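# Move long cardboard box from desk to far shelf

## Task

Pick up the long cardboard box lying on the desk and set it down on a shelf in the final shelving section at the far end of the aisle (either side of the aisle is fine). It has to rest directly on the shelf board, not on top of a carton, with no part of it overhanging the shelf's front edge. The robot must not tip over or finish leaning, or the task fails.

## Robot and tools

ROBOT. TidyBot++: a wheeled base (0.54 m long, 0.50 m wide, 0.38 m tall) on four driven casters, carrying one seven-joint arm with a two-finger gripper. The shoulder sits 0.12 m ahead of the base centre, 0.68 m up. The arm begins folded, hand pointing down, sticking out up to 0.08 m beyond the base front. Cameras: base_camera (fixed on the base, looking forward) and wrist_camera (looks along the hand).

FRAMES. Base frame: origin on the floor below the base centre, x forward, y left, z up, metres. Odometry frame: the base frame as it was when the scene began. hand_pose is reported in the base frame and marks the midpoint between the closed finger pads; the hand's own z axis runs out along the fingers, and the fingers open along its y axis.

move. One action per call, built from any mix of base, joints and target, plus optional speeds and min_time_s; cameras and blocking are extra. Parts of one action start together.
- base: an object of offsets relative to where the base is now, along its current axes. translate_m: metres forward (+) or back (-), -2 to 2. strafe_m: metres left (+) or right (-), -2 to 2. rotate_rad: radians, left/counter-clockwise from above positive, -6.3 to 6.3.
- joints: absolute angle targets keyed by name. joint_1_rad (any angle; positive turns the arm clockwise seen from above, the reverse of base heading), joint_2_rad (-2.249 to 2.249, shoulder, 0 is upper arm vertical, positive leans forward), joint_3_rad (any angle), joint_4_rad (-2.579 to 2.579, elbow, 0 straight), joint_5_rad (any), joint_6_rad (-2.099 to 2.099, wrist), joint_7_rad (any; with hand down, 1.57 makes the fingers open left/right). gripper_pos: 0 fully open to 1 fully closed; pad gap is roughly 85 x (1 - gripper_pos) mm. Continuous joints go the short way, so send steps under half a turn to rotate further.
- target: one absolute hand pose, a list of seven numbers [x, y, z, qw, qx, qy, qz], position in metres in the base frame, same form as hand_pose. Only gripper_pos may go in joints alongside it.
- speeds: caps for this action: translate_m/strafe_m 0.05 to 0.5 m/s (give only one key when both are used), rotate_rad 0.1 to 1.57 rad/s, gripper_pos 0.234 to 0.993 per second.
- min_time_s: 0.1 to 8 s, a floor on how long each arm motion takes.
- cameras: list of base_camera, wrist_camera or all; [] for none. blocking: true (default) returns when everything has stopped; false returns almost at once while motion continues.
A call with nothing to do just reports state and images.

wait(seconds 0 to 10, cameras): lets time pass, returning early if earlier motions finish. stop(cameras): brakes everything still moving. zoom_image(camera, region [x0, y0, x1, y1] in pixels, at most 504 by 504): a closer look at the newest image. read_manual: licence texts only. finished_scene(scene): ends the current scene, giving its number; nothing may follow it in that reply.

RESULTS. base_status, joint_status and hand_status read done, moving, off_target (resting away from target, maybe still pushing), contact_stop or time_out (uncommanded stops; the first report of one cancels the remaining move/wait calls of that reply), not_followed (a check held the arm targets back, e.g. self-collision), torque_fault, or limit_stop_at_motor_heat. hand_target is where the hand would be with all joints on target. base_odometry gives x, y, heading from wheel counts, so slip looks like travel. base_tilt gives lean in degrees. motor_effort gives percent of each motor's maximum, with the last action's peak in brackets. on_its_own lists actions the robot took by itself. ARM HIT, MOTOR HOT and OVER-TEMPERATURE FAULT lines are warnings.

PRACTICAL NOTES. After done, the hand typically lands within about 3 cm; fix it by shifting the next target by (desired minus measured). To hold a loaded hand still, resend hand_target, not hand_pose. A carried load makes the arm droop; correct the same way, and never command a joint to its current reading while holding something. Hand-down poses reach at most about 0.94 m above the floor, and only near the base. Targets low and close in front, or far and heavily rotated, can miss or swing the arm into the base; unreachable ones wander then time out. The gripper spring makes empty fingers sit a few mm tighter than the reading; a wide object reads narrower than it is. When closing on an object the fingers stop, report off_target and squeeze hard; the box is empty and crushable, so close slowly and only just past contact. Placing: as the box lands, hand_pose stops dropping while commands go lower; watch effort and images.

AVOID. The arm ignores obstacles and keeps pushing into desks or shelves. Do not drive or turn the base while the arm is caught on something above about 0.6 m, reach far out over nearby furniture from the folded pose, or swing a stretched arm sideways: the robot can tip. Backing away or retracting the arm rights a slight lean. Avoid hard hits (torque faults freeze the arm 10 s), dropping or releasing a moving box, slamming, and long stretched-out holds that overheat motors. Loose objects may occasionally be nudged by outside forces.

Each tool is called after "Call:" as name(argument=value, ...) on one line, values as JSON.

## Session

Call:
move()

Scene clock: 0.00 s.
base_odometry: x=+0.000 y=+0.000 heading=+0.000
base_tilt: forward=+0.8 right=-0.7
base_status: not commanded
joint_positions: joint_1_rad=+0.031 joint_2_rad=-0.368 joint_3_rad=+3.097 joint_4_rad=-2.529 joint_5_rad=-0.017 joint_6_rad=-0.857 joint_7_rad=+1.535 gripper_pos=+0.002
joint_status: not commanded
motor_effort: joint_1_rad=+0 joint_2_rad=-1 joint_3_rad=+1 joint_4_rad=+13 joint_5_rad=+0 joint_6_rad=+2 joint_7_rad=+0
hand_pose: x=+0.2668 y=+0.0056 z=+0.5903 quat_wxyz=(+0.000, +0.998, -0.017, +0.062) (m; base frame)
hand_target: x=+0.2658 y=+0.0056 z=+0.5896 quat_wxyz=(+0.000, +0.998, -0.017, +0.061) (m; base frame)
hand_status: not commanded
pictures: base_camera, wrist_camera

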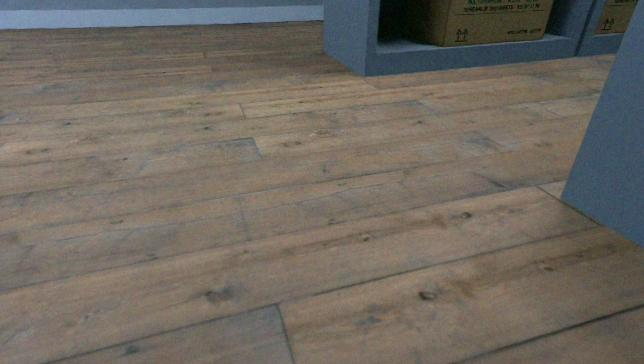

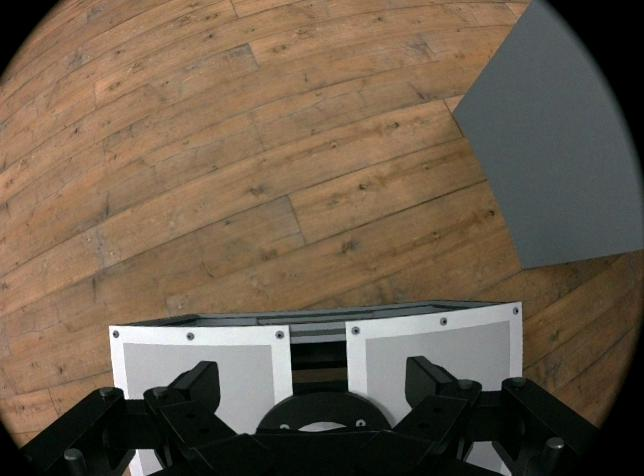

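Call:
move(joints={"joint_6_rad": 0.35}, cameras=["all"])

Scene clock: 9.40 s.
move: done
base_odometry: x=+0.000 y=+0.000 heading=+0.000
base_tilt: forward=+0.7 right=-0.6
base_status: not commanded
joint_positions: joint_1_rad=+0.031 joint_2_rad=-0.368 joint_3_rad=+3.097 joint_4_rad=-2.529 joint_5_rad=-0.017 joint_6_rad=+0.292 joint_7_rad=+1.535 gripper_pos=+0.002
joint_status: all done
motor_effort: joint_1_rad=+0(1) joint_2_rad=-3(5) joint_3_rad=+1(1) joint_4_rad=+16(17) joint_5_rad=+0(0) joint_6_rad=+10(10) joint_7_rad=+0(1)
hand_pose: x=+0.5258 y=+0.0063 z=+0.8075 quat_wxyz=(-0.010, +0.804, -0.013, +0.594)
hand_target: x=+0.5303 y=+0.0063 z=+0.8238 quat_wxyz=(-0.011, +0.787, -0.013, +0.616)
hand_status: not commanded
pictures: base_camera, wrist_camera

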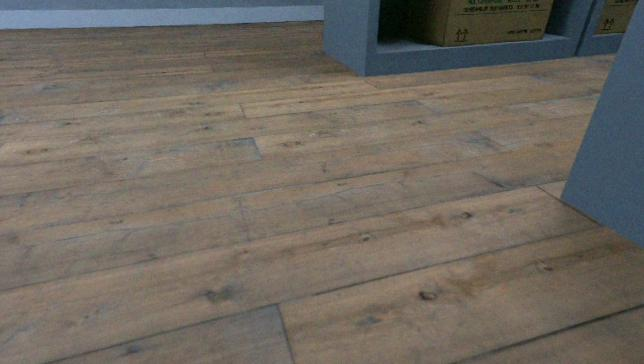

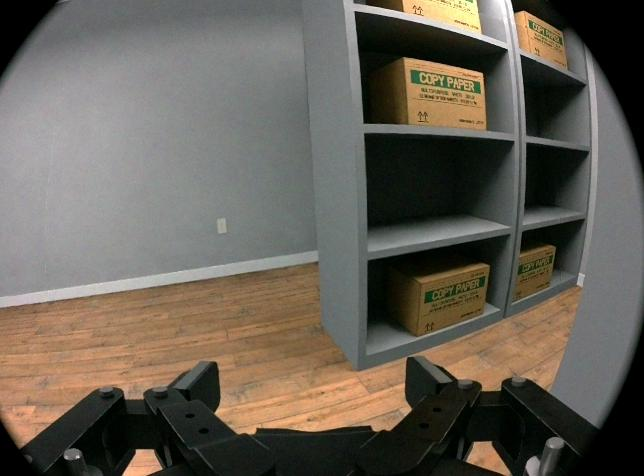

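Call:
move(joints={"joint_1_rad": -1.2}, cameras=["wrist_camera"])

Call:
move(joints={"joint_1_rad": -2.5}, cameras=["wrist_camera"])

Call:
move(joints={"joint_1_rad": -3.8}, cameras=["wrist_camera"])

Scene clock: 25.17 s.
move: done
base_odometry: x=+0.000 y=+0.000 heading=+0.000
base_tilt: forward=+0.6 right=-0.6
base_status: not commanded
joint_positions: joint_1_rad=-1.187 joint_2_rad=-0.368 joint_3_rad=+3.097 joint_4_rad=-2.529 joint_5_rad=-0.017 joint_6_rad=+0.292 joint_7_rad=+1.535 gripper_pos=+0.002
joint_status: all done
motor_effort: joint_1_rad=+0(1) joint_2_rad=-4(5) joint_3_rad=+1(2) joint_4_rad=+16(17) joint_5_rad=+0(1) joint_6_rad=+9(10) joint_7_rad=+0(2)
hand_pose: x=+0.2536 y=+0.3840 z=+0.8075 quat_wxyz=(-0.348, +0.667, +0.449, +0.481)
hand_target: x=+0.2503 y=+0.3898 z=+0.8238 quat_wxyz=(-0.364, +0.651, +0.444, +0.497)
hand_status: not commanded

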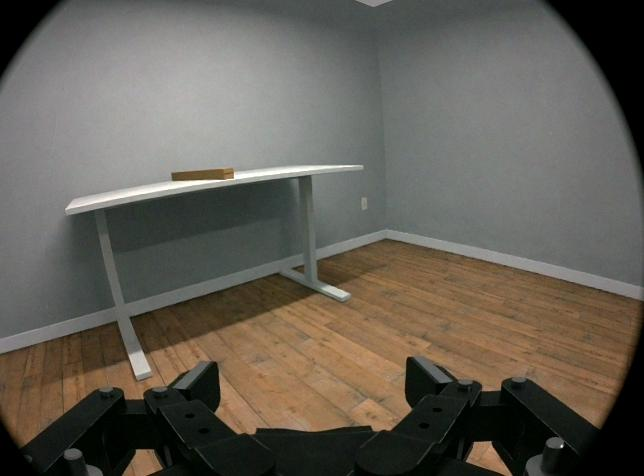

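Scene clock: 27.73 s.
move: done
base_odometry: x=+0.000 y=+0.000 heading=+0.000
base_tilt: forward=+0.7 right=-0.6
base_status: not commanded
joint_positions: joint_1_rad=-2.487 joint_2_rad=-0.368 joint_3_rad=+3.097 joint_4_rad=-2.529 joint_5_rad=-0.017 joint_6_rad=+0.292 joint_7_rad=+1.535 gripper_pos=+0.002
joint_status: all done
motor_effort: joint_1_rad=+0(1) joint_2_rad=-4(5) joint_3_rad=+1(2) joint_4_rad=+17(17) joint_5_rad=+0(1) joint_6_rad=+9(10) joint_7_rad=+0(1)
hand_pose: x=-0.2149 y=+0.2324 z=+0.8075 quat_wxyz=(-0.568, +0.259, +0.762, +0.172)
hand_target: x=-0.2215 y=+0.2308 z=+0.8238 quat_wxyz=(-0.591, +0.249, +0.747, +0.175)
hand_status: not commanded

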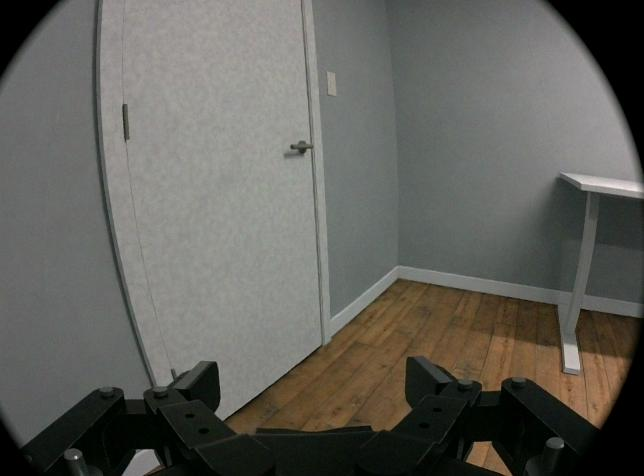

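Scene clock: 30.30 s.
move: done
base_odometry: x=+0.000 y=+0.000 heading=+0.000
base_tilt: forward=+0.7 right=-0.5
base_status: not commanded
joint_positions: joint_1_rad=-3.787 joint_2_rad=-0.368 joint_3_rad=+3.097 joint_4_rad=-2.529 joint_5_rad=-0.017 joint_6_rad=+0.292 joint_7_rad=+1.535 gripper_pos=+0.002
joint_status: all done
motor_effort: joint_1_rad=+0(1) joint_2_rad=-4(5) joint_3_rad=+1(2) joint_4_rad=+16(17) joint_5_rad=+0(1) joint_6_rad=+9(10) joint_7_rad=+0(2)
hand_pose: x=-0.1943 y=-0.2596 z=+0.8075 quat_wxyz=(-0.557, -0.254, +0.763, -0.207)
hand_target: x=-0.1945 y=-0.2664 z=+0.8238 quat_wxyz=(-0.576, -0.254, +0.746, -0.218)
hand_status: not commanded

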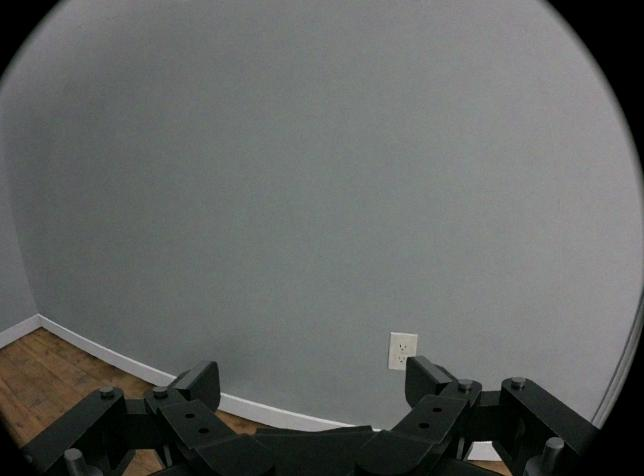

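Call:
move(base={"translate_m": 0.73, "strafe_m": 0.9, "rotate_rad": 1.92}, joints={"joint_1_rad": -1.9}, cameras=[])

Call:
move(joints={"joint_1_rad": -0.04, "joint_6_rad": 0.2}, cameras=["all"])

Scene clock: 74.50 s.
move: done
base_odometry: x=+0.730 y=+0.900 heading=+1.920
base_tilt: forward=+0.7 right=-0.4
base_status: done
joint_positions: joint_1_rad=-1.913 joint_2_rad=-0.373 joint_3_rad=+3.097 joint_4_rad=-2.529 joint_5_rad=-0.017 joint_6_rad=+0.293 joint_7_rad=+1.535 gripper_pos=+0.002
joint_status: all done
motor_effort: joint_1_rad=+0(1) joint_2_rad=-4(8) joint_3_rad=+1(2) joint_4_rad=+17(18) joint_5_rad=+0(1) joint_6_rad=+9(10) joint_7_rad=-1(1)
hand_pose: x=-0.0348 y=+0.3761 z=+0.8102 quat_wxyz=(-0.499, +0.463, +0.655, +0.328)
hand_target: x=-0.0317 y=+0.3827 z=+0.8238 quat_wxyz=(-0.513, +0.459, +0.640, +0.342)
hand_status: not commanded

Scene clock: 77.50 s.
move: done
base_odometry: x=+0.730 y=+0.900 heading=+1.920
base_tilt: forward=+0.8 right=-0.6
base_status: not commanded
joint_positions: joint_1_rad=-0.053 joint_2_rad=-0.373 joint_3_rad=+3.097 joint_4_rad=-2.529 joint_5_rad=-0.017 joint_6_rad=+0.272 joint_7_rad=+1.535 gripper_pos=+0.002
joint_status: all done
motor_effort: joint_1_rad=+0(2) joint_2_rad=-4(5) joint_3_rad=+1(1) joint_4_rad=+17(17) joint_5_rad=+0(1) joint_6_rad=+9(11) joint_7_rad=+0(1)
hand_pose: x=+0.5214 y=+0.0399 z=+0.8039 quat_wxyz=(-0.035, +0.808, +0.020, +0.587)
hand_target: x=+0.5143 y=+0.0342 z=+0.7795 quat_wxyz=(-0.029, +0.831, +0.016, +0.555)
hand_status: not commanded
pictures: base_camera, wrist_camera

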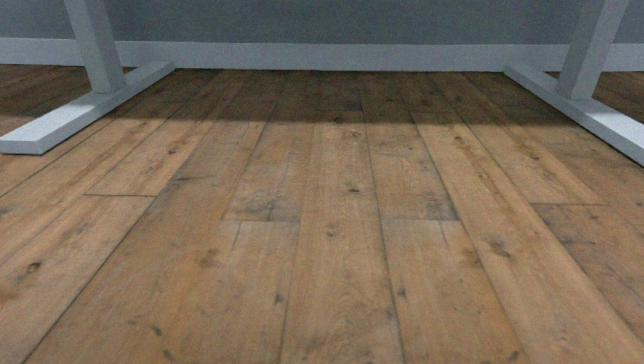

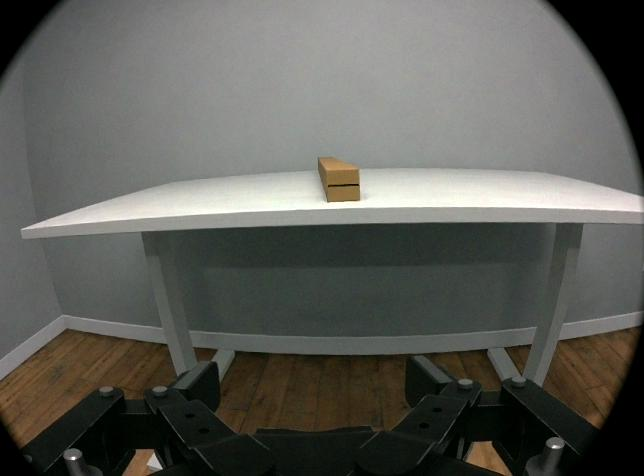

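Call:
zoom_image(camera="wrist_camera", region=[240, 120, 440, 260])

Scaled by 2.520.

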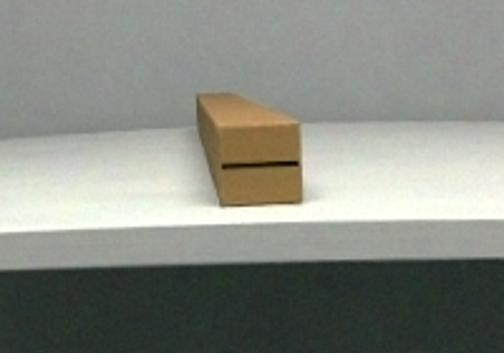

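Call:
move(base={"translate_m": 0.15}, joints={"joint_1_rad": -0.04}, cameras=["all"])

Call:
zoom_image(camera="wrist_camera", region=[240, 120, 440, 260])

Scene clock: 104.20 s.
move: done
base_odometry: x=+0.679 y=+1.041 heading=+1.920
base_tilt: forward=+0.8 right=-0.6
base_status: done
joint_positions: joint_1_rad=-0.052 joint_2_rad=-0.367 joint_3_rad=+3.097 joint_4_rad=-2.529 joint_5_rad=-0.017 joint_6_rad=+0.270 joint_7_rad=+1.535 gripper_pos=+0.002
joint_status: all done
motor_effort: joint_1_rad=+0(0) joint_2_rad=-4(6) joint_3_rad=+1(2) joint_4_rad=+17(18) joint_5_rad=+0(1) joint_6_rad=+9(10) joint_7_rad=+0(2)
hand_pose: x=+0.5219 y=+0.0398 z=+0.8009 quat_wxyz=(-0.034, +0.811, +0.020, +0.584)
hand_target: x=+0.5143 y=+0.0342 z=+0.7795 quat_wxyz=(-0.029, +0.831, +0.016, +0.555)
hand_status: not commanded
pictures: base_camera, wrist_camera

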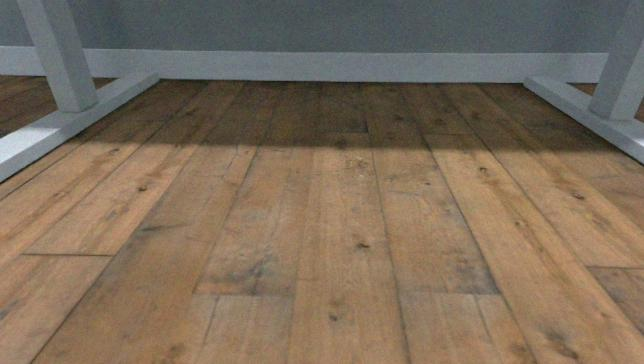

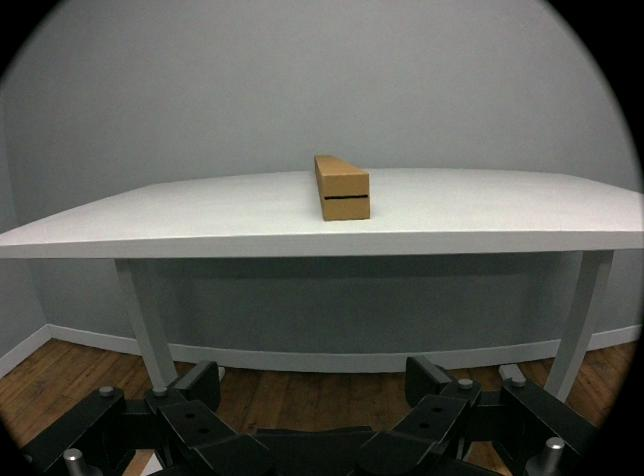

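Scaled by 2.520.

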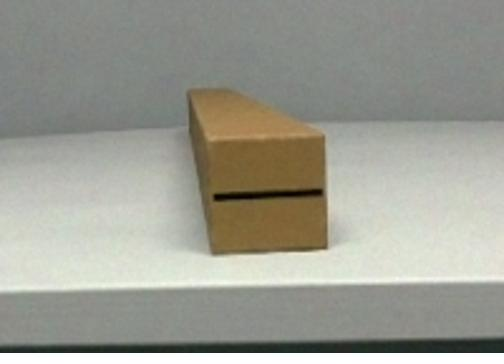

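Call:
move(joints={"joint_1_rad": 3.1, "joint_6_rad": 0.45}, cameras=["wrist_camera"])

Call:
zoom_image(camera="wrist_camera", region=[200, 80, 420, 330])

Scene clock: 138.57 s.
move: done
base_odometry: x=+0.679 y=+1.041 heading=+1.920
base_tilt: forward=+0.8 right=-0.6
base_status: not commanded
joint_positions: joint_1_rad=-3.171 joint_2_rad=-0.367 joint_3_rad=+3.097 joint_4_rad=-2.529 joint_5_rad=-0.017 joint_6_rad=+0.388 joint_7_rad=+1.535 gripper_pos=+0.002
joint_status: all done
motor_effort: joint_1_rad=+0(2) joint_2_rad=-4(5) joint_3_rad=+1(2) joint_4_rad=+17(17) joint_5_rad=+0(1) joint_6_rad=+9(10) joint_7_rad=+1(2)
hand_pose: x=-0.2942 y=-0.0310 z=+0.8364 quat_wxyz=(-0.631, -0.010, +0.775, -0.030)
hand_target: x=-0.2967 y=-0.0365 z=+0.8543 quat_wxyz=(-0.654, -0.015, +0.756, -0.035)
hand_status: not commanded

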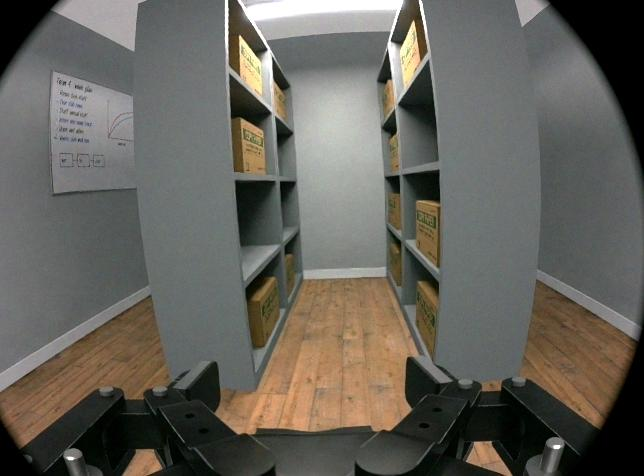

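Scaled by 2.016.

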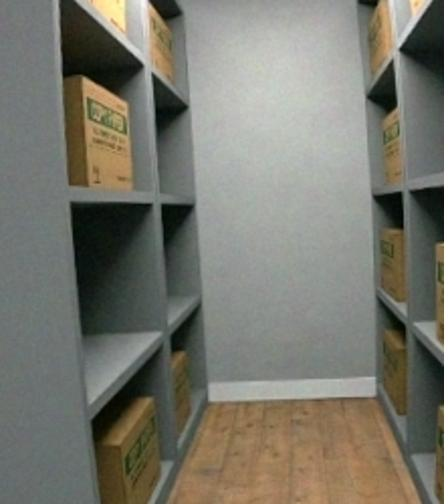

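Call:
move(joints={"joint_1_rad": -1.6, "joint_6_rad": -0.857}, cameras=[])

Call:
move(joints={"joint_1_rad": 0.0, "joint_3_rad": 3.14, "joint_5_rad": 0.0, "joint_7_rad": 1.57}, cameras=[])

Call:
move(joints={"joint_2_rad": 0.347, "joint_3_rad": 3.14, "joint_4_rad": -0.754, "joint_5_rad": 0.0, "joint_6_rad": -2.04}, min_time_s=3, cameras=["all"])

Scene clock: 188.57 s.
move: done
base_odometry: x=+0.679 y=+1.041 heading=+1.920
base_tilt: forward=+0.6 right=-0.5
base_status: not commanded
joint_positions: joint_1_rad=-1.613 joint_2_rad=-0.367 joint_3_rad=+3.097 joint_4_rad=-2.529 joint_5_rad=-0.017 joint_6_rad=-0.797 joint_7_rad=+1.535 gripper_pos=+0.002
joint_status: all done
motor_effort: joint_1_rad=+0(2) joint_2_rad=+0(5) joint_3_rad=+1(2) joint_4_rad=+13(17) joint_5_rad=+0(1) joint_6_rad=+3(10) joint_7_rad=+0(2)
hand_pose: x=+0.1013 y=+0.1650 z=+0.5930 quat_wxyz=(-0.067, +0.690, +0.718, +0.061)
hand_target: x=+0.1047 y=+0.1461 z=+0.5896 quat_wxyz=(-0.044, +0.697, +0.715, +0.041)
hand_status: not commanded

Scene clock: 191.40 s.
move: done
base_odometry: x=+0.679 y=+1.041 heading=+1.920
base_tilt: forward=+0.7 right=-0.6
base_status: not commanded
joint_positions: joint_1_rad=-0.013 joint_2_rad=-0.367 joint_3_rad=+3.122 joint_4_rad=-2.529 joint_5_rad=-0.017 joint_6_rad=-0.799 joint_7_rad=+1.535 gripper_pos=+0.002
joint_status: all done
motor_effort: joint_1_rad=+0(1) joint_2_rad=+0(1) joint_3_rad=+1(2) joint_4_rad=+13(14) joint_5_rad=+0(1) joint_6_rad=+2(3) joint_7_rad=+0(2)
hand_pose: x=+0.2845 y=+0.0098 z=+0.5931 quat_wxyz=(-0.006, +0.996, -0.007, +0.090)
hand_target: x=+0.2662 y=+0.0015 z=+0.5899 quat_wxyz=(+0.000, +0.998, +0.000, +0.061)
hand_status: not commanded

Scene clock: 194.70 s.
move: done
base_odometry: x=+0.679 y=+1.041 heading=+1.920
base_tilt: forward=+0.8 right=-0.6
base_status: not commanded
joint_positions: joint_1_rad=-0.013 joint_2_rad=+0.319 joint_3_rad=+3.122 joint_4_rad=-0.783 joint_5_rad=-0.017 joint_6_rad=-1.981 joint_7_rad=+1.535 gripper_pos=+0.002
joint_status: all done
motor_effort: joint_1_rad=+0(0) joint_2_rad=-22(24) joint_3_rad=+0(1) joint_4_rad=+13(16) joint_5_rad=+0(1) joint_6_rad=+1(3) joint_7_rad=+0(1)
hand_pose: x=+0.5490 y=+0.0185 z=+0.9129 quat_wxyz=(-0.012, +0.999, +0.002, +0.029)
hand_target: x=+0.5425 y=+0.0019 z=+0.9085 quat_wxyz=(+0.000, +1.000, +0.000, +0.000)
hand_status: not commanded
pictures: base_camera, wrist_camera

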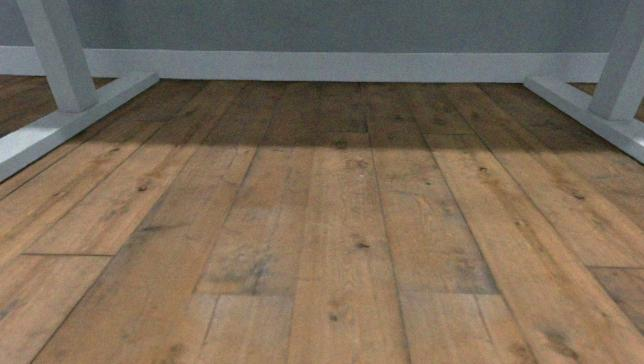

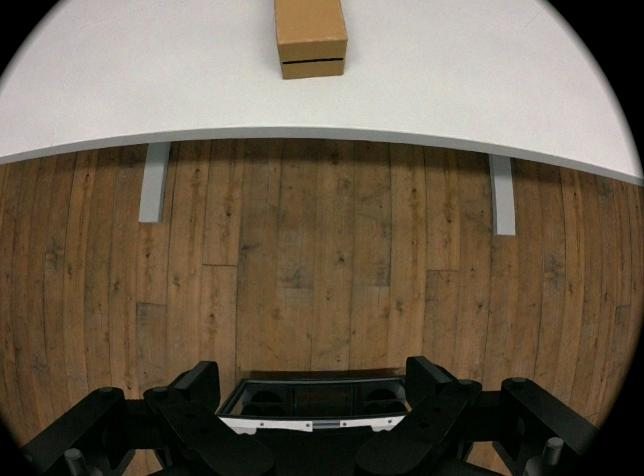

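Call:
move(base={"translate_m": 0.3}, speeds={"translate_m": 0.25}, joints={"joint_1_rad": 0.013, "joint_3_rad": 3.16, "joint_5_rad": 0.017, "joint_7_rad": 1.6}, cameras=["wrist_camera"])

Scene clock: 208.90 s.
move: done
base_odometry: x=+0.576 y=+1.323 heading=+1.920
base_tilt: forward=+0.7 right=-0.6
base_status: done
joint_positions: joint_1_rad=+0.004 joint_2_rad=+0.333 joint_3_rad=+3.144 joint_4_rad=-0.781 joint_5_rad=-0.017 joint_6_rad=-1.988 joint_7_rad=+1.561 gripper_pos=+0.002
joint_status: all done
motor_effort: joint_1_rad=+0(2) joint_2_rad=-23(26) joint_3_rad=+0(1) joint_4_rad=+14(14) joint_5_rad=+0(1) joint_6_rad=+1(3) joint_7_rad=+0(1)
hand_pose: x=+0.5509 y=+0.0036 z=+0.9070 quat_wxyz=(-0.007, +1.000, -0.005, +0.020)
hand_target: x=+0.5425 y=-0.0148 z=+0.9085 quat_wxyz=(+0.011, +1.000, -0.004, +0.000)
hand_status: not commanded

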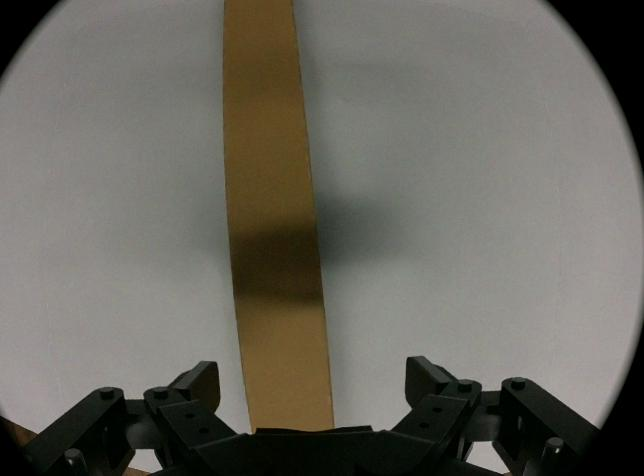

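Call:
move(base={"translate_m": 0.12, "strafe_m": 0.02}, speeds={"translate_m": 0.2}, joints={"joint_7_rad": 1.68}, cameras=["wrist_camera"])

Scene clock: 217.33 s.
move: done
base_odometry: x=+0.517 y=+1.429 heading=+1.920
base_tilt: forward=+0.6 right=-0.5
base_status: done
joint_positions: joint_1_rad=+0.004 joint_2_rad=+0.337 joint_3_rad=+3.145 joint_4_rad=-0.780 joint_5_rad=-0.017 joint_6_rad=-1.991 joint_7_rad=+1.651 gripper_pos=+0.002
joint_status: all done
motor_effort: joint_1_rad=+0(1) joint_2_rad=-23(27) joint_3_rad=+0(1) joint_4_rad=+14(14) joint_5_rad=+0(1) joint_6_rad=+1(2) joint_7_rad=+0(2)
hand_pose: x=+0.5512 y=+0.0034 z=+0.9056 quat_wxyz=(-0.007, +0.999, +0.040, +0.017)
hand_target: x=+0.5425 y=-0.0148 z=+0.9085 quat_wxyz=(+0.011, +0.999, +0.036, +0.000)
hand_status: not commanded

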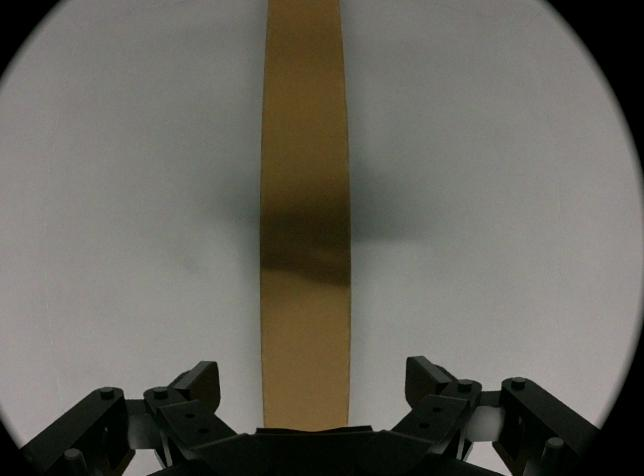

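Call:
move(joints={"joint_6_rad": -1.6}, cameras=["wrist_camera"])

Scene clock: 221.20 s.
move: done
base_odometry: x=+0.517 y=+1.429 heading=+1.920
base_tilt: forward=+0.7 right=-0.6
base_status: not commanded
joint_positions: joint_1_rad=+0.004 joint_2_rad=+0.337 joint_3_rad=+3.145 joint_4_rad=-0.779 joint_5_rad=-0.017 joint_6_rad=-1.636 joint_7_rad=+1.651 gripper_pos=+0.002
joint_status: all done
motor_effort: joint_1_rad=+0(0) joint_2_rad=-25(26) joint_3_rad=+0(0) joint_4_rad=+15(15) joint_5_rad=+0(1) joint_6_rad=+5(5) joint_7_rad=-1(1)
hand_pose: x=+0.6588 y=+0.0032 z=+0.9289 quat_wxyz=(+0.001, +0.980, +0.038, +0.194)
hand_target: x=+0.6750 y=-0.0192 z=+0.9382 quat_wxyz=(+0.027, +0.975, +0.037, +0.217)
hand_status: not commanded

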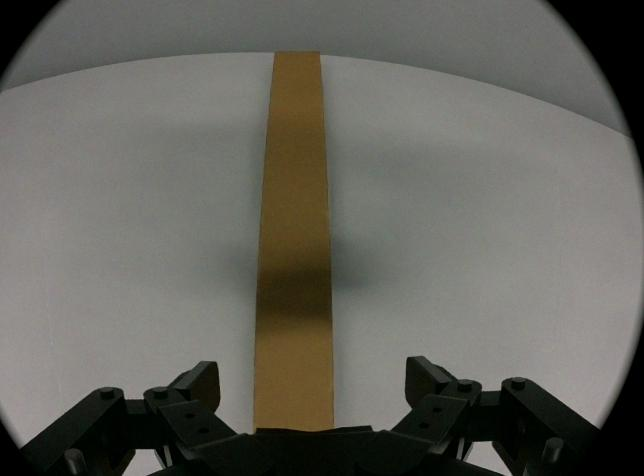

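Call:
move(base={"translate_m": 0.02}, joints={"joint_2_rad": 0.23, "joint_4_rad": -1.0, "joint_6_rad": -1.45}, min_time_s=1.5, cameras=["wrist_camera"])

Scene clock: 260.10 s.
move: done
base_odometry: x=+0.510 y=+1.448 heading=+1.920
base_tilt: forward=+0.7 right=-0.6
base_status: done
joint_positions: joint_1_rad=+0.005 joint_2_rad=+0.256 joint_3_rad=+3.145 joint_4_rad=-0.965 joint_5_rad=-0.017 joint_6_rad=-1.509 joint_7_rad=+1.651 gripper_pos=+0.002
joint_status: all done
motor_effort: joint_1_rad=+0(2) joint_2_rad=-23(29) joint_3_rad=+0(1) joint_4_rad=+16(17) joint_5_rad=+0(1) joint_6_rad=+4(5) joint_7_rad=+0(1)
hand_pose: x=+0.6454 y=+0.0025 z=+0.9112 quat_wxyz=(+0.001, +0.978, +0.036, +0.204)
hand_target: x=+0.6497 y=-0.0193 z=+0.9179 quat_wxyz=(+0.026, +0.973, +0.038, +0.227)
hand_status: not commanded

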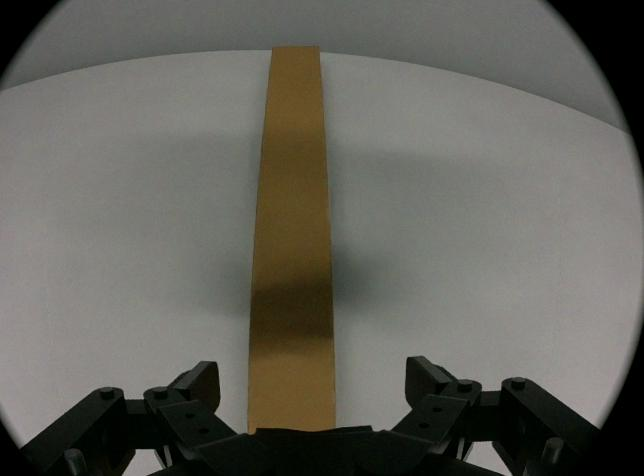

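Call:
move(base={"strafe_m": 0.006}, joints={"joint_2_rad": 0.186, "joint_4_rad": -1.228, "joint_6_rad": -1.264}, min_time_s=2, cameras=["wrist_camera"])

Call:
zoom_image(camera="wrist_camera", region=[180, 300, 440, 470])

Scene clock: 278.73 s.
move: done
base_odometry: x=+0.504 y=+1.446 heading=+1.920
base_tilt: forward=+0.7 right=-0.5
base_status: done
joint_positions: joint_1_rad=+0.007 joint_2_rad=+0.213 joint_3_rad=+3.146 joint_4_rad=-1.192 joint_5_rad=-0.017 joint_6_rad=-1.323 joint_7_rad=+1.651 gripper_pos=+0.002
joint_status: all done
motor_effort: joint_1_rad=+0(2) joint_2_rad=-22(24) joint_3_rad=+0(1) joint_4_rad=+16(18) joint_5_rad=+0(1) joint_6_rad=+4(5) joint_7_rad=-1(2)
hand_pose: x=+0.6432 y=+0.0007 z=+0.8600 quat_wxyz=(+0.001, +0.978, +0.033, +0.205)
hand_target: x=+0.6464 y=-0.0195 z=+0.8660 quat_wxyz=(+0.026, +0.972, +0.039, +0.228)
hand_status: not commanded

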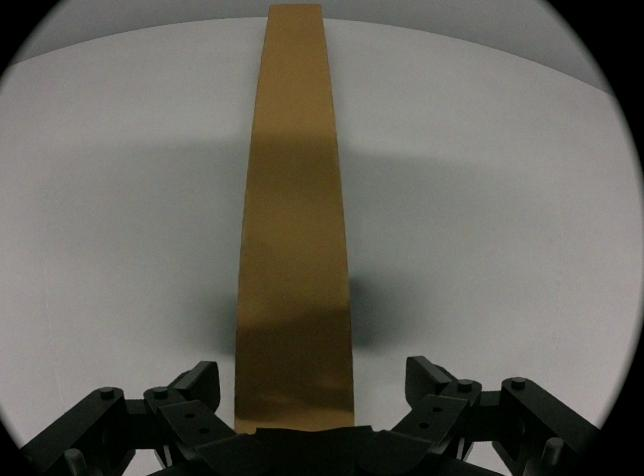

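Scaled by 1.938.

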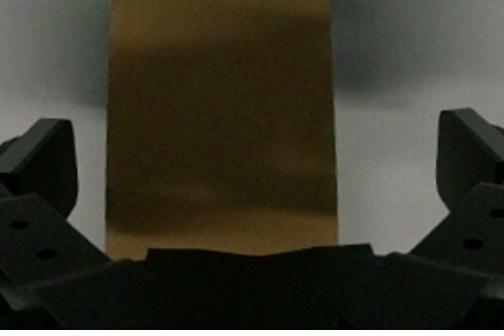

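Call:
move(base={"strafe_m": 0.009}, speeds={"strafe_m": 0.1}, cameras=["wrist_camera"])

Call:
move(joints={"joint_2_rad": 0.18, "joint_4_rad": -1.265, "joint_6_rad": -1.231}, min_time_s=1, cameras=["wrist_camera"])

Call:
zoom_image(camera="wrist_camera", region=[180, 300, 440, 470])

Scene clock: 295.03 s.
move: done
base_odometry: x=+0.495 y=+1.443 heading=+1.920
base_tilt: forward=+0.7 right=-0.6
base_status: done
joint_positions: joint_1_rad=+0.009 joint_2_rad=+0.210 joint_3_rad=+3.148 joint_4_rad=-1.192 joint_5_rad=-0.017 joint_6_rad=-1.322 joint_7_rad=+1.651 gripper_pos=+0.002
joint_status: not commanded
motor_effort: joint_1_rad=+0(2) joint_2_rad=-21(24) joint_3_rad=+0(1) joint_4_rad=+16(17) joint_5_rad=+0(1) joint_6_rad=+4(5) joint_7_rad=-1(1)
hand_pose: x=+0.6431 y=-0.0012 z=+0.8614 quat_wxyz=(+0.002, +0.978, +0.031, +0.207)
hand_target: x=+0.6464 y=-0.0195 z=+0.8660 quat_wxyz=(+0.026, +0.972, +0.039, +0.228)
hand_status: not commanded

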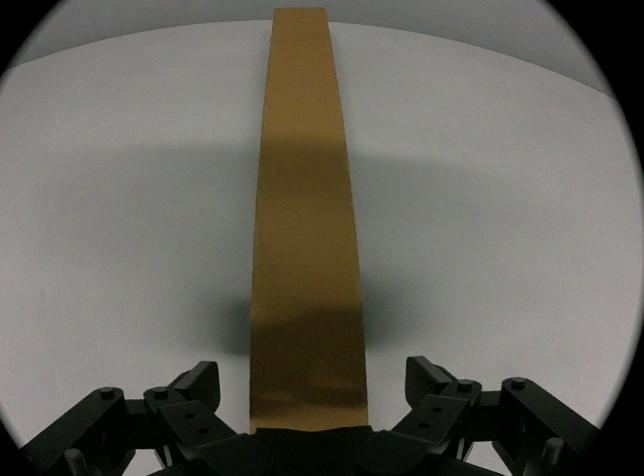

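Scene clock: 296.33 s.
move: done
base_odometry: x=+0.495 y=+1.443 heading=+1.920
base_tilt: forward=+0.7 right=-0.6
base_status: not commanded
joint_positions: joint_1_rad=+0.009 joint_2_rad=+0.207 joint_3_rad=+3.148 joint_4_rad=-1.227 joint_5_rad=-0.017 joint_6_rad=-1.290 joint_7_rad=+1.651 gripper_pos=+0.002
joint_status: all done
motor_effort: joint_1_rad=-1(1) joint_2_rad=-22(23) joint_3_rad=+0(1) joint_4_rad=+16(17) joint_5_rad=+0(1) joint_6_rad=+5(5) joint_7_rad=+0(2)
hand_pose: x=+0.6432 y=-0.0012 z=+0.8516 quat_wxyz=(+0.002, +0.978, +0.031, +0.207)
hand_target: x=+0.6458 y=-0.0195 z=+0.8571 quat_wxyz=(+0.026, +0.972, +0.039, +0.229)
hand_status: not commanded

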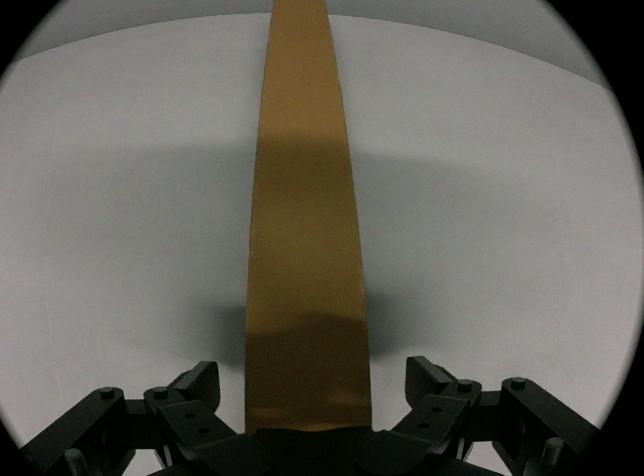

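Scaled by 1.938.

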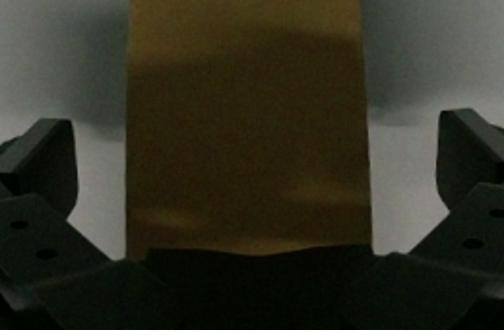

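Call:
move(joints={"gripper_pos": 0.34}, speeds={"gripper_pos": 0.234}, cameras=["wrist_camera"])

Call:
zoom_image(camera="wrist_camera", region=[180, 300, 440, 470])

Scene clock: 305.27 s.
move: done
base_odometry: x=+0.495 y=+1.443 heading=+1.920
base_tilt: forward=+0.7 right=-0.5
base_status: not commanded
joint_positions: joint_1_rad=+0.009 joint_2_rad=+0.207 joint_3_rad=+3.148 joint_4_rad=-1.227 joint_5_rad=-0.017 joint_6_rad=-1.290 joint_7_rad=+1.651 gripper_pos=+0.339
joint_status: all done
motor_effort: joint_1_rad=+0(0) joint_2_rad=-21(23) joint_3_rad=+0(1) joint_4_rad=+17(17) joint_5_rad=+0(1) joint_6_rad=+4(5) joint_7_rad=+0(1)
hand_pose: x=+0.6433 y=-0.0012 z=+0.8517 quat_wxyz=(+0.002, +0.978, +0.031, +0.207)
hand_target: x=+0.6458 y=-0.0195 z=+0.8571 quat_wxyz=(+0.026, +0.972, +0.039, +0.229)
hand_status: not commanded

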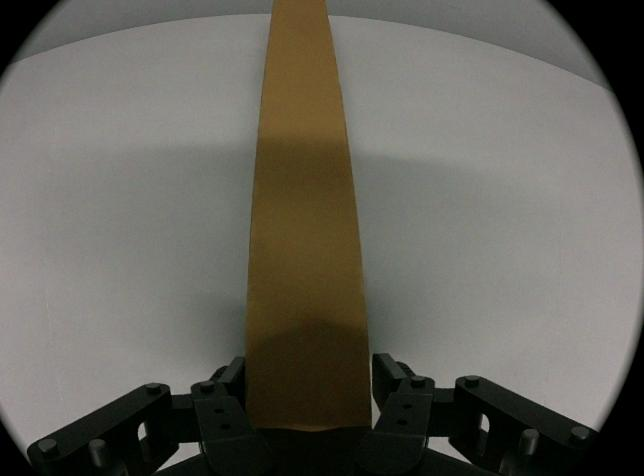

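Scaled by 1.938.

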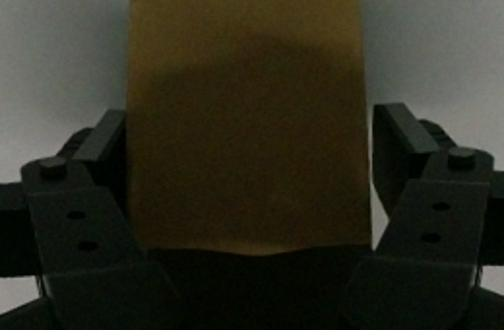

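Call:
move(joints={"gripper_pos": 0.355}, speeds={"gripper_pos": 0.234}, cameras=["wrist_camera"])

Call:
zoom_image(camera="wrist_camera", region=[180, 300, 440, 470])

Call:
move(joints={"gripper_pos": 0.366}, speeds={"gripper_pos": 0.234}, cameras=["wrist_camera"])

Call:
zoom_image(camera="wrist_camera", region=[180, 300, 440, 470])

Scene clock: 310.37 s.
move: done
base_odometry: x=+0.495 y=+1.443 heading=+1.920
base_tilt: forward=+0.7 right=-0.6
base_status: not commanded
joint_positions: joint_1_rad=+0.009 joint_2_rad=+0.207 joint_3_rad=+3.148 joint_4_rad=-1.227 joint_5_rad=-0.017 joint_6_rad=-1.290 joint_7_rad=+1.651 gripper_pos=+0.355
joint_status: all done
motor_effort: joint_1_rad=+0(1) joint_2_rad=-22(23) joint_3_rad=+0(1) joint_4_rad=+17(17) joint_5_rad=+0(1) joint_6_rad=+5(5) joint_7_rad=+0(1)
hand_pose: x=+0.6433 y=-0.0012 z=+0.8517 quat_wxyz=(+0.002, +0.978, +0.031, +0.207)
hand_target: x=+0.6458 y=-0.0195 z=+0.8571 quat_wxyz=(+0.026, +0.972, +0.039, +0.229)
hand_status: not commanded

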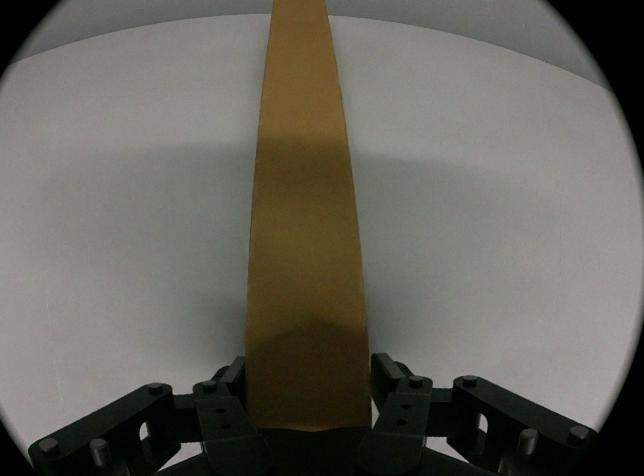

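Scaled by 1.938.

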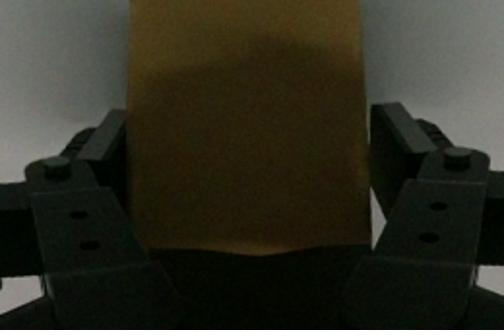

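Scene clock: 311.00 s.
move: done
base_odometry: x=+0.495 y=+1.443 heading=+1.920
base_tilt: forward=+0.7 right=-0.6
base_status: not commanded
joint_positions: joint_1_rad=+0.009 joint_2_rad=+0.207 joint_3_rad=+3.148 joint_4_rad=-1.227 joint_5_rad=-0.017 joint_6_rad=-1.290 joint_7_rad=+1.651 gripper_pos=+0.367
joint_status: all done
motor_effort: joint_1_rad=+0(0) joint_2_rad=-22(23) joint_3_rad=+0(1) joint_4_rad=+17(17) joint_5_rad=+0(0) joint_6_rad=+4(5) joint_7_rad=+0(1)
hand_pose: x=+0.6433 y=-0.0012 z=+0.8518 quat_wxyz=(+0.002, +0.978, +0.031, +0.207)
hand_target: x=+0.6458 y=-0.0195 z=+0.8571 quat_wxyz=(+0.026, +0.972, +0.039, +0.229)
hand_status: not commanded

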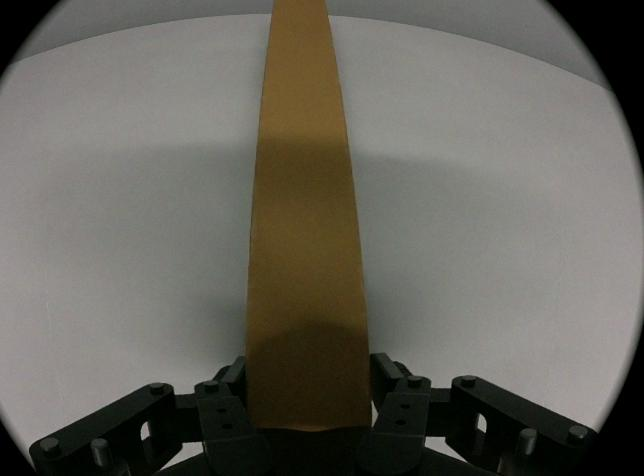

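Scaled by 1.938.

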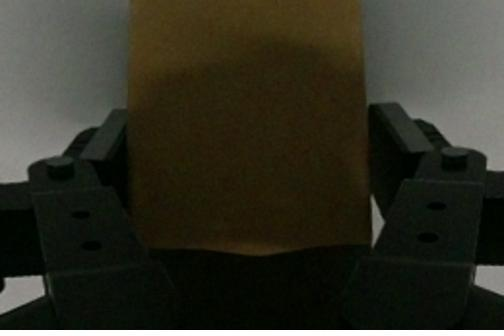

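Call:
move(joints={"gripper_pos": 0.378}, speeds={"gripper_pos": 0.234}, cameras=["wrist_camera"])

Call:
zoom_image(camera="wrist_camera", region=[180, 300, 440, 470])

Call:
move(joints={"gripper_pos": 0.389}, speeds={"gripper_pos": 0.234}, cameras=["wrist_camera"])

Call:
zoom_image(camera="wrist_camera", region=[180, 300, 440, 470])

Scene clock: 315.57 s.
move: done
base_odometry: x=+0.495 y=+1.443 heading=+1.920
base_tilt: forward=+0.7 right=-0.6
base_status: not commanded
joint_positions: joint_1_rad=+0.009 joint_2_rad=+0.207 joint_3_rad=+3.148 joint_4_rad=-1.227 joint_5_rad=-0.017 joint_6_rad=-1.290 joint_7_rad=+1.651 gripper_pos=+0.379
joint_status: all done
motor_effort: joint_1_rad=+0(0) joint_2_rad=-21(23) joint_3_rad=+0(1) joint_4_rad=+16(17) joint_5_rad=+0(0) joint_6_rad=+4(5) joint_7_rad=-1(1)
hand_pose: x=+0.6432 y=-0.0012 z=+0.8519 quat_wxyz=(+0.002, +0.978, +0.031, +0.207)
hand_target: x=+0.6458 y=-0.0195 z=+0.8571 quat_wxyz=(+0.026, +0.972, +0.039, +0.229)
hand_status: not commanded

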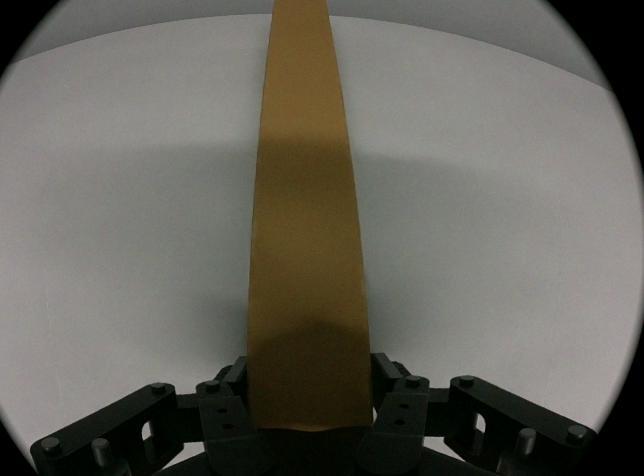

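Scaled by 1.938.

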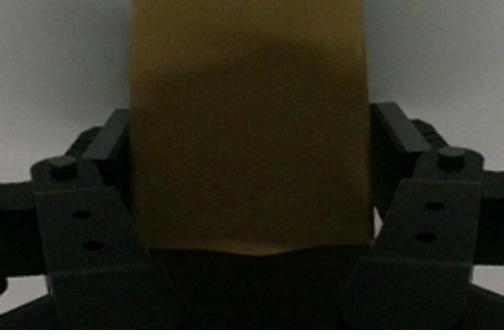

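Scene clock: 316.20 s.
move: done
base_odometry: x=+0.495 y=+1.443 heading=+1.920
base_tilt: forward=+0.7 right=-0.6
base_status: not commanded
joint_positions: joint_1_rad=+0.009 joint_2_rad=+0.207 joint_3_rad=+3.148 joint_4_rad=-1.227 joint_5_rad=-0.017 joint_6_rad=-1.290 joint_7_rad=+1.651 gripper_pos=+0.387
joint_status: all done
motor_effort: joint_1_rad=+0(0) joint_2_rad=-22(23) joint_3_rad=+1(1) joint_4_rad=+17(17) joint_5_rad=+0(0) joint_6_rad=+4(5) joint_7_rad=+0(1)
hand_pose: x=+0.6432 y=-0.0012 z=+0.8520 quat_wxyz=(+0.002, +0.978, +0.031, +0.208)
hand_target: x=+0.6458 y=-0.0195 z=+0.8571 quat_wxyz=(+0.026, +0.972, +0.039, +0.229)
hand_status: not commanded

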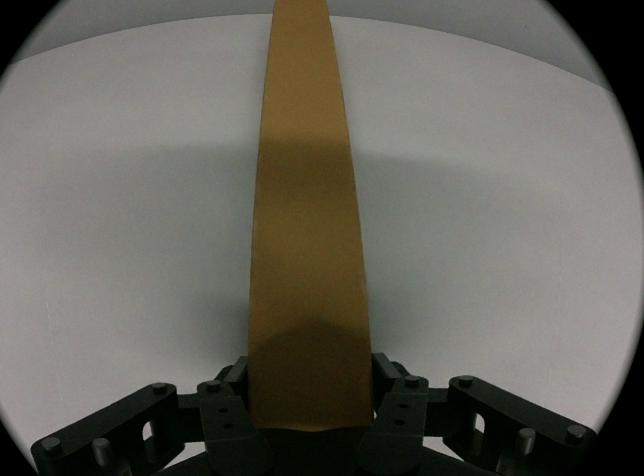

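Scaled by 1.938.

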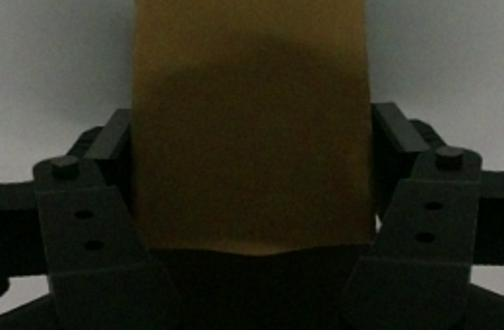

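Call:
move(joints={"gripper_pos": 0.396}, speeds={"gripper_pos": 0.234}, cameras=[])

Scene clock: 320.30 s.
move: done
base_odometry: x=+0.495 y=+1.443 heading=+1.920
base_tilt: forward=+0.7 right=-0.6
base_status: not commanded
joint_positions: joint_1_rad=+0.009 joint_2_rad=+0.207 joint_3_rad=+3.148 joint_4_rad=-1.227 joint_5_rad=-0.017 joint_6_rad=-1.290 joint_7_rad=+1.651 gripper_pos=+0.395
joint_status: all done
motor_effort: joint_1_rad=+0(0) joint_2_rad=-22(23) joint_3_rad=+0(1) joint_4_rad=+16(17) joint_5_rad=+0(0) joint_6_rad=+4(5) joint_7_rad=+0(2)
hand_pose: x=+0.6432 y=-0.0012 z=+0.8520 quat_wxyz=(+0.002, +0.978, +0.031, +0.208)
hand_target: x=+0.6458 y=-0.0195 z=+0.8571 quat_wxyz=(+0.026, +0.972, +0.039, +0.229)
hand_status: not commanded

Call:
move(joints={"gripper_pos": 0.404}, speeds={"gripper_pos": 0.234}, cameras=["wrist_camera"])

Call:
zoom_image(camera="wrist_camera", region=[180, 300, 440, 470])

Scene clock: 322.73 s.
move: done
base_odometry: x=+0.495 y=+1.443 heading=+1.920
base_tilt: forward=+0.7 right=-0.5
base_status: not commanded
joint_positions: joint_1_rad=+0.009 joint_2_rad=+0.206 joint_3_rad=+3.148 joint_4_rad=-1.227 joint_5_rad=-0.017 joint_6_rad=-1.290 joint_7_rad=+1.651 gripper_pos=+0.403
joint_status: all done
motor_effort: joint_1_rad=+0(0) joint_2_rad=-23(23) joint_3_rad=+0(1) joint_4_rad=+16(17) joint_5_rad=+0(0) joint_6_rad=+4(5) joint_7_rad=+0(1)
hand_pose: x=+0.6432 y=-0.0012 z=+0.8521 quat_wxyz=(+0.002, +0.978, +0.031, +0.208)
hand_target: x=+0.6458 y=-0.0195 z=+0.8571 quat_wxyz=(+0.026, +0.972, +0.039, +0.229)
hand_status: not commanded

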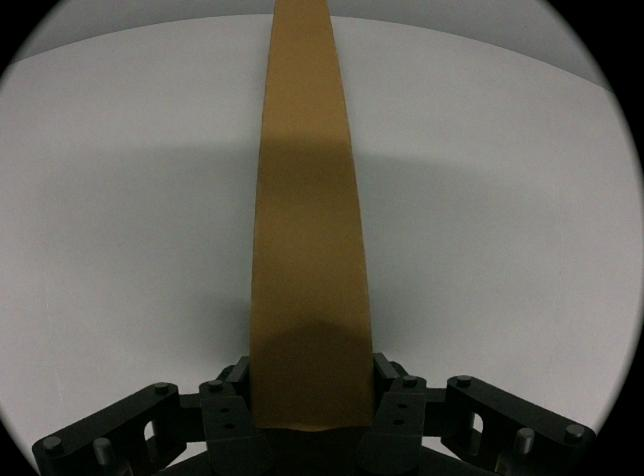

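Scaled by 1.938.

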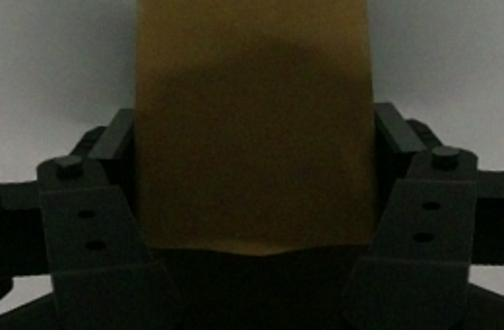

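Call:
move(joints={"gripper_pos": 0.412}, speeds={"gripper_pos": 0.234}, cameras=["wrist_camera"])

Call:
zoom_image(camera="wrist_camera", region=[180, 300, 440, 470])

Scene clock: 327.57 s.
move: done
base_odometry: x=+0.495 y=+1.443 heading=+1.920
base_tilt: forward=+0.7 right=-0.5
base_status: not commanded
joint_positions: joint_1_rad=+0.009 joint_2_rad=+0.206 joint_3_rad=+3.148 joint_4_rad=-1.227 joint_5_rad=-0.017 joint_6_rad=-1.290 joint_7_rad=+1.651 gripper_pos=+0.411
joint_status: all done
motor_effort: joint_1_rad=+0(0) joint_2_rad=-22(23) joint_3_rad=+0(1) joint_4_rad=+17(17) joint_5_rad=+0(0) joint_6_rad=+4(5) joint_7_rad=+0(1)
hand_pose: x=+0.6432 y=-0.0012 z=+0.8522 quat_wxyz=(+0.002, +0.978, +0.031, +0.208)
hand_target: x=+0.6458 y=-0.0195 z=+0.8571 quat_wxyz=(+0.026, +0.972, +0.039, +0.229)
hand_status: not commanded

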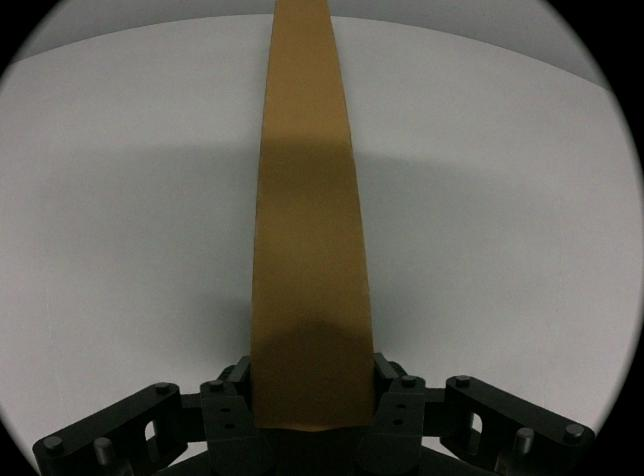

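Scaled by 1.938.

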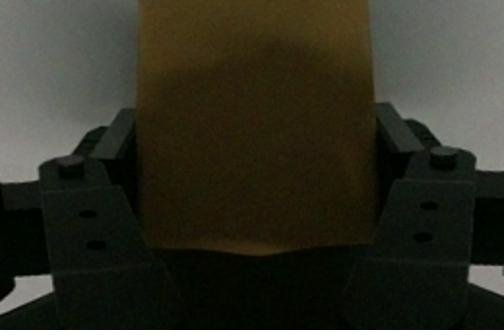

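Call:
move(joints={"gripper_pos": 0.42}, speeds={"gripper_pos": 0.234}, cameras=["wrist_camera"])

Call:
zoom_image(camera="wrist_camera", region=[180, 300, 440, 470])

Scene clock: 331.73 s.
move: done
base_odometry: x=+0.495 y=+1.443 heading=+1.920
base_tilt: forward=+0.7 right=-0.5
base_status: not commanded
joint_positions: joint_1_rad=+0.009 joint_2_rad=+0.206 joint_3_rad=+3.148 joint_4_rad=-1.228 joint_5_rad=-0.017 joint_6_rad=-1.289 joint_7_rad=+1.651 gripper_pos=+0.419
joint_status: all done
motor_effort: joint_1_rad=+0(0) joint_2_rad=-22(23) joint_3_rad=+0(1) joint_4_rad=+17(17) joint_5_rad=+0(1) joint_6_rad=+4(5) joint_7_rad=+1(1)
hand_pose: x=+0.6431 y=-0.0012 z=+0.8523 quat_wxyz=(+0.002, +0.978, +0.031, +0.208)
hand_target: x=+0.6458 y=-0.0195 z=+0.8571 quat_wxyz=(+0.026, +0.972, +0.039, +0.229)
hand_status: not commanded

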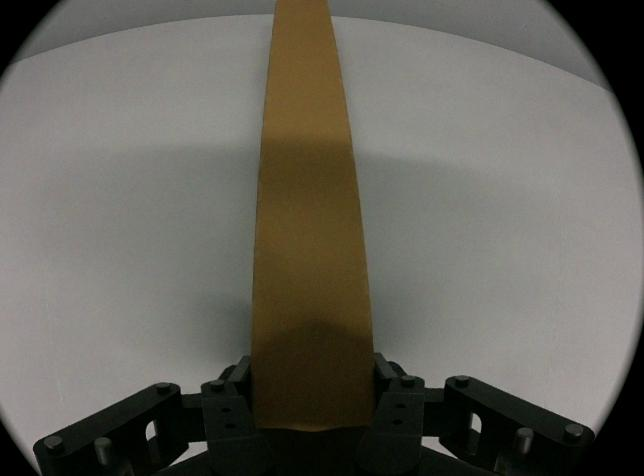

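Scaled by 1.938.

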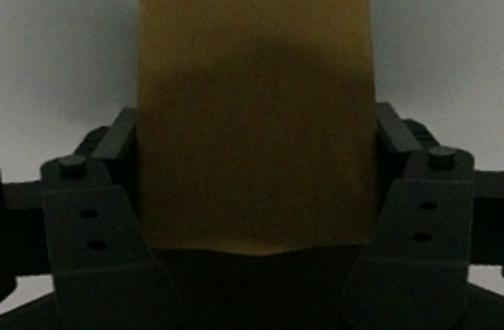

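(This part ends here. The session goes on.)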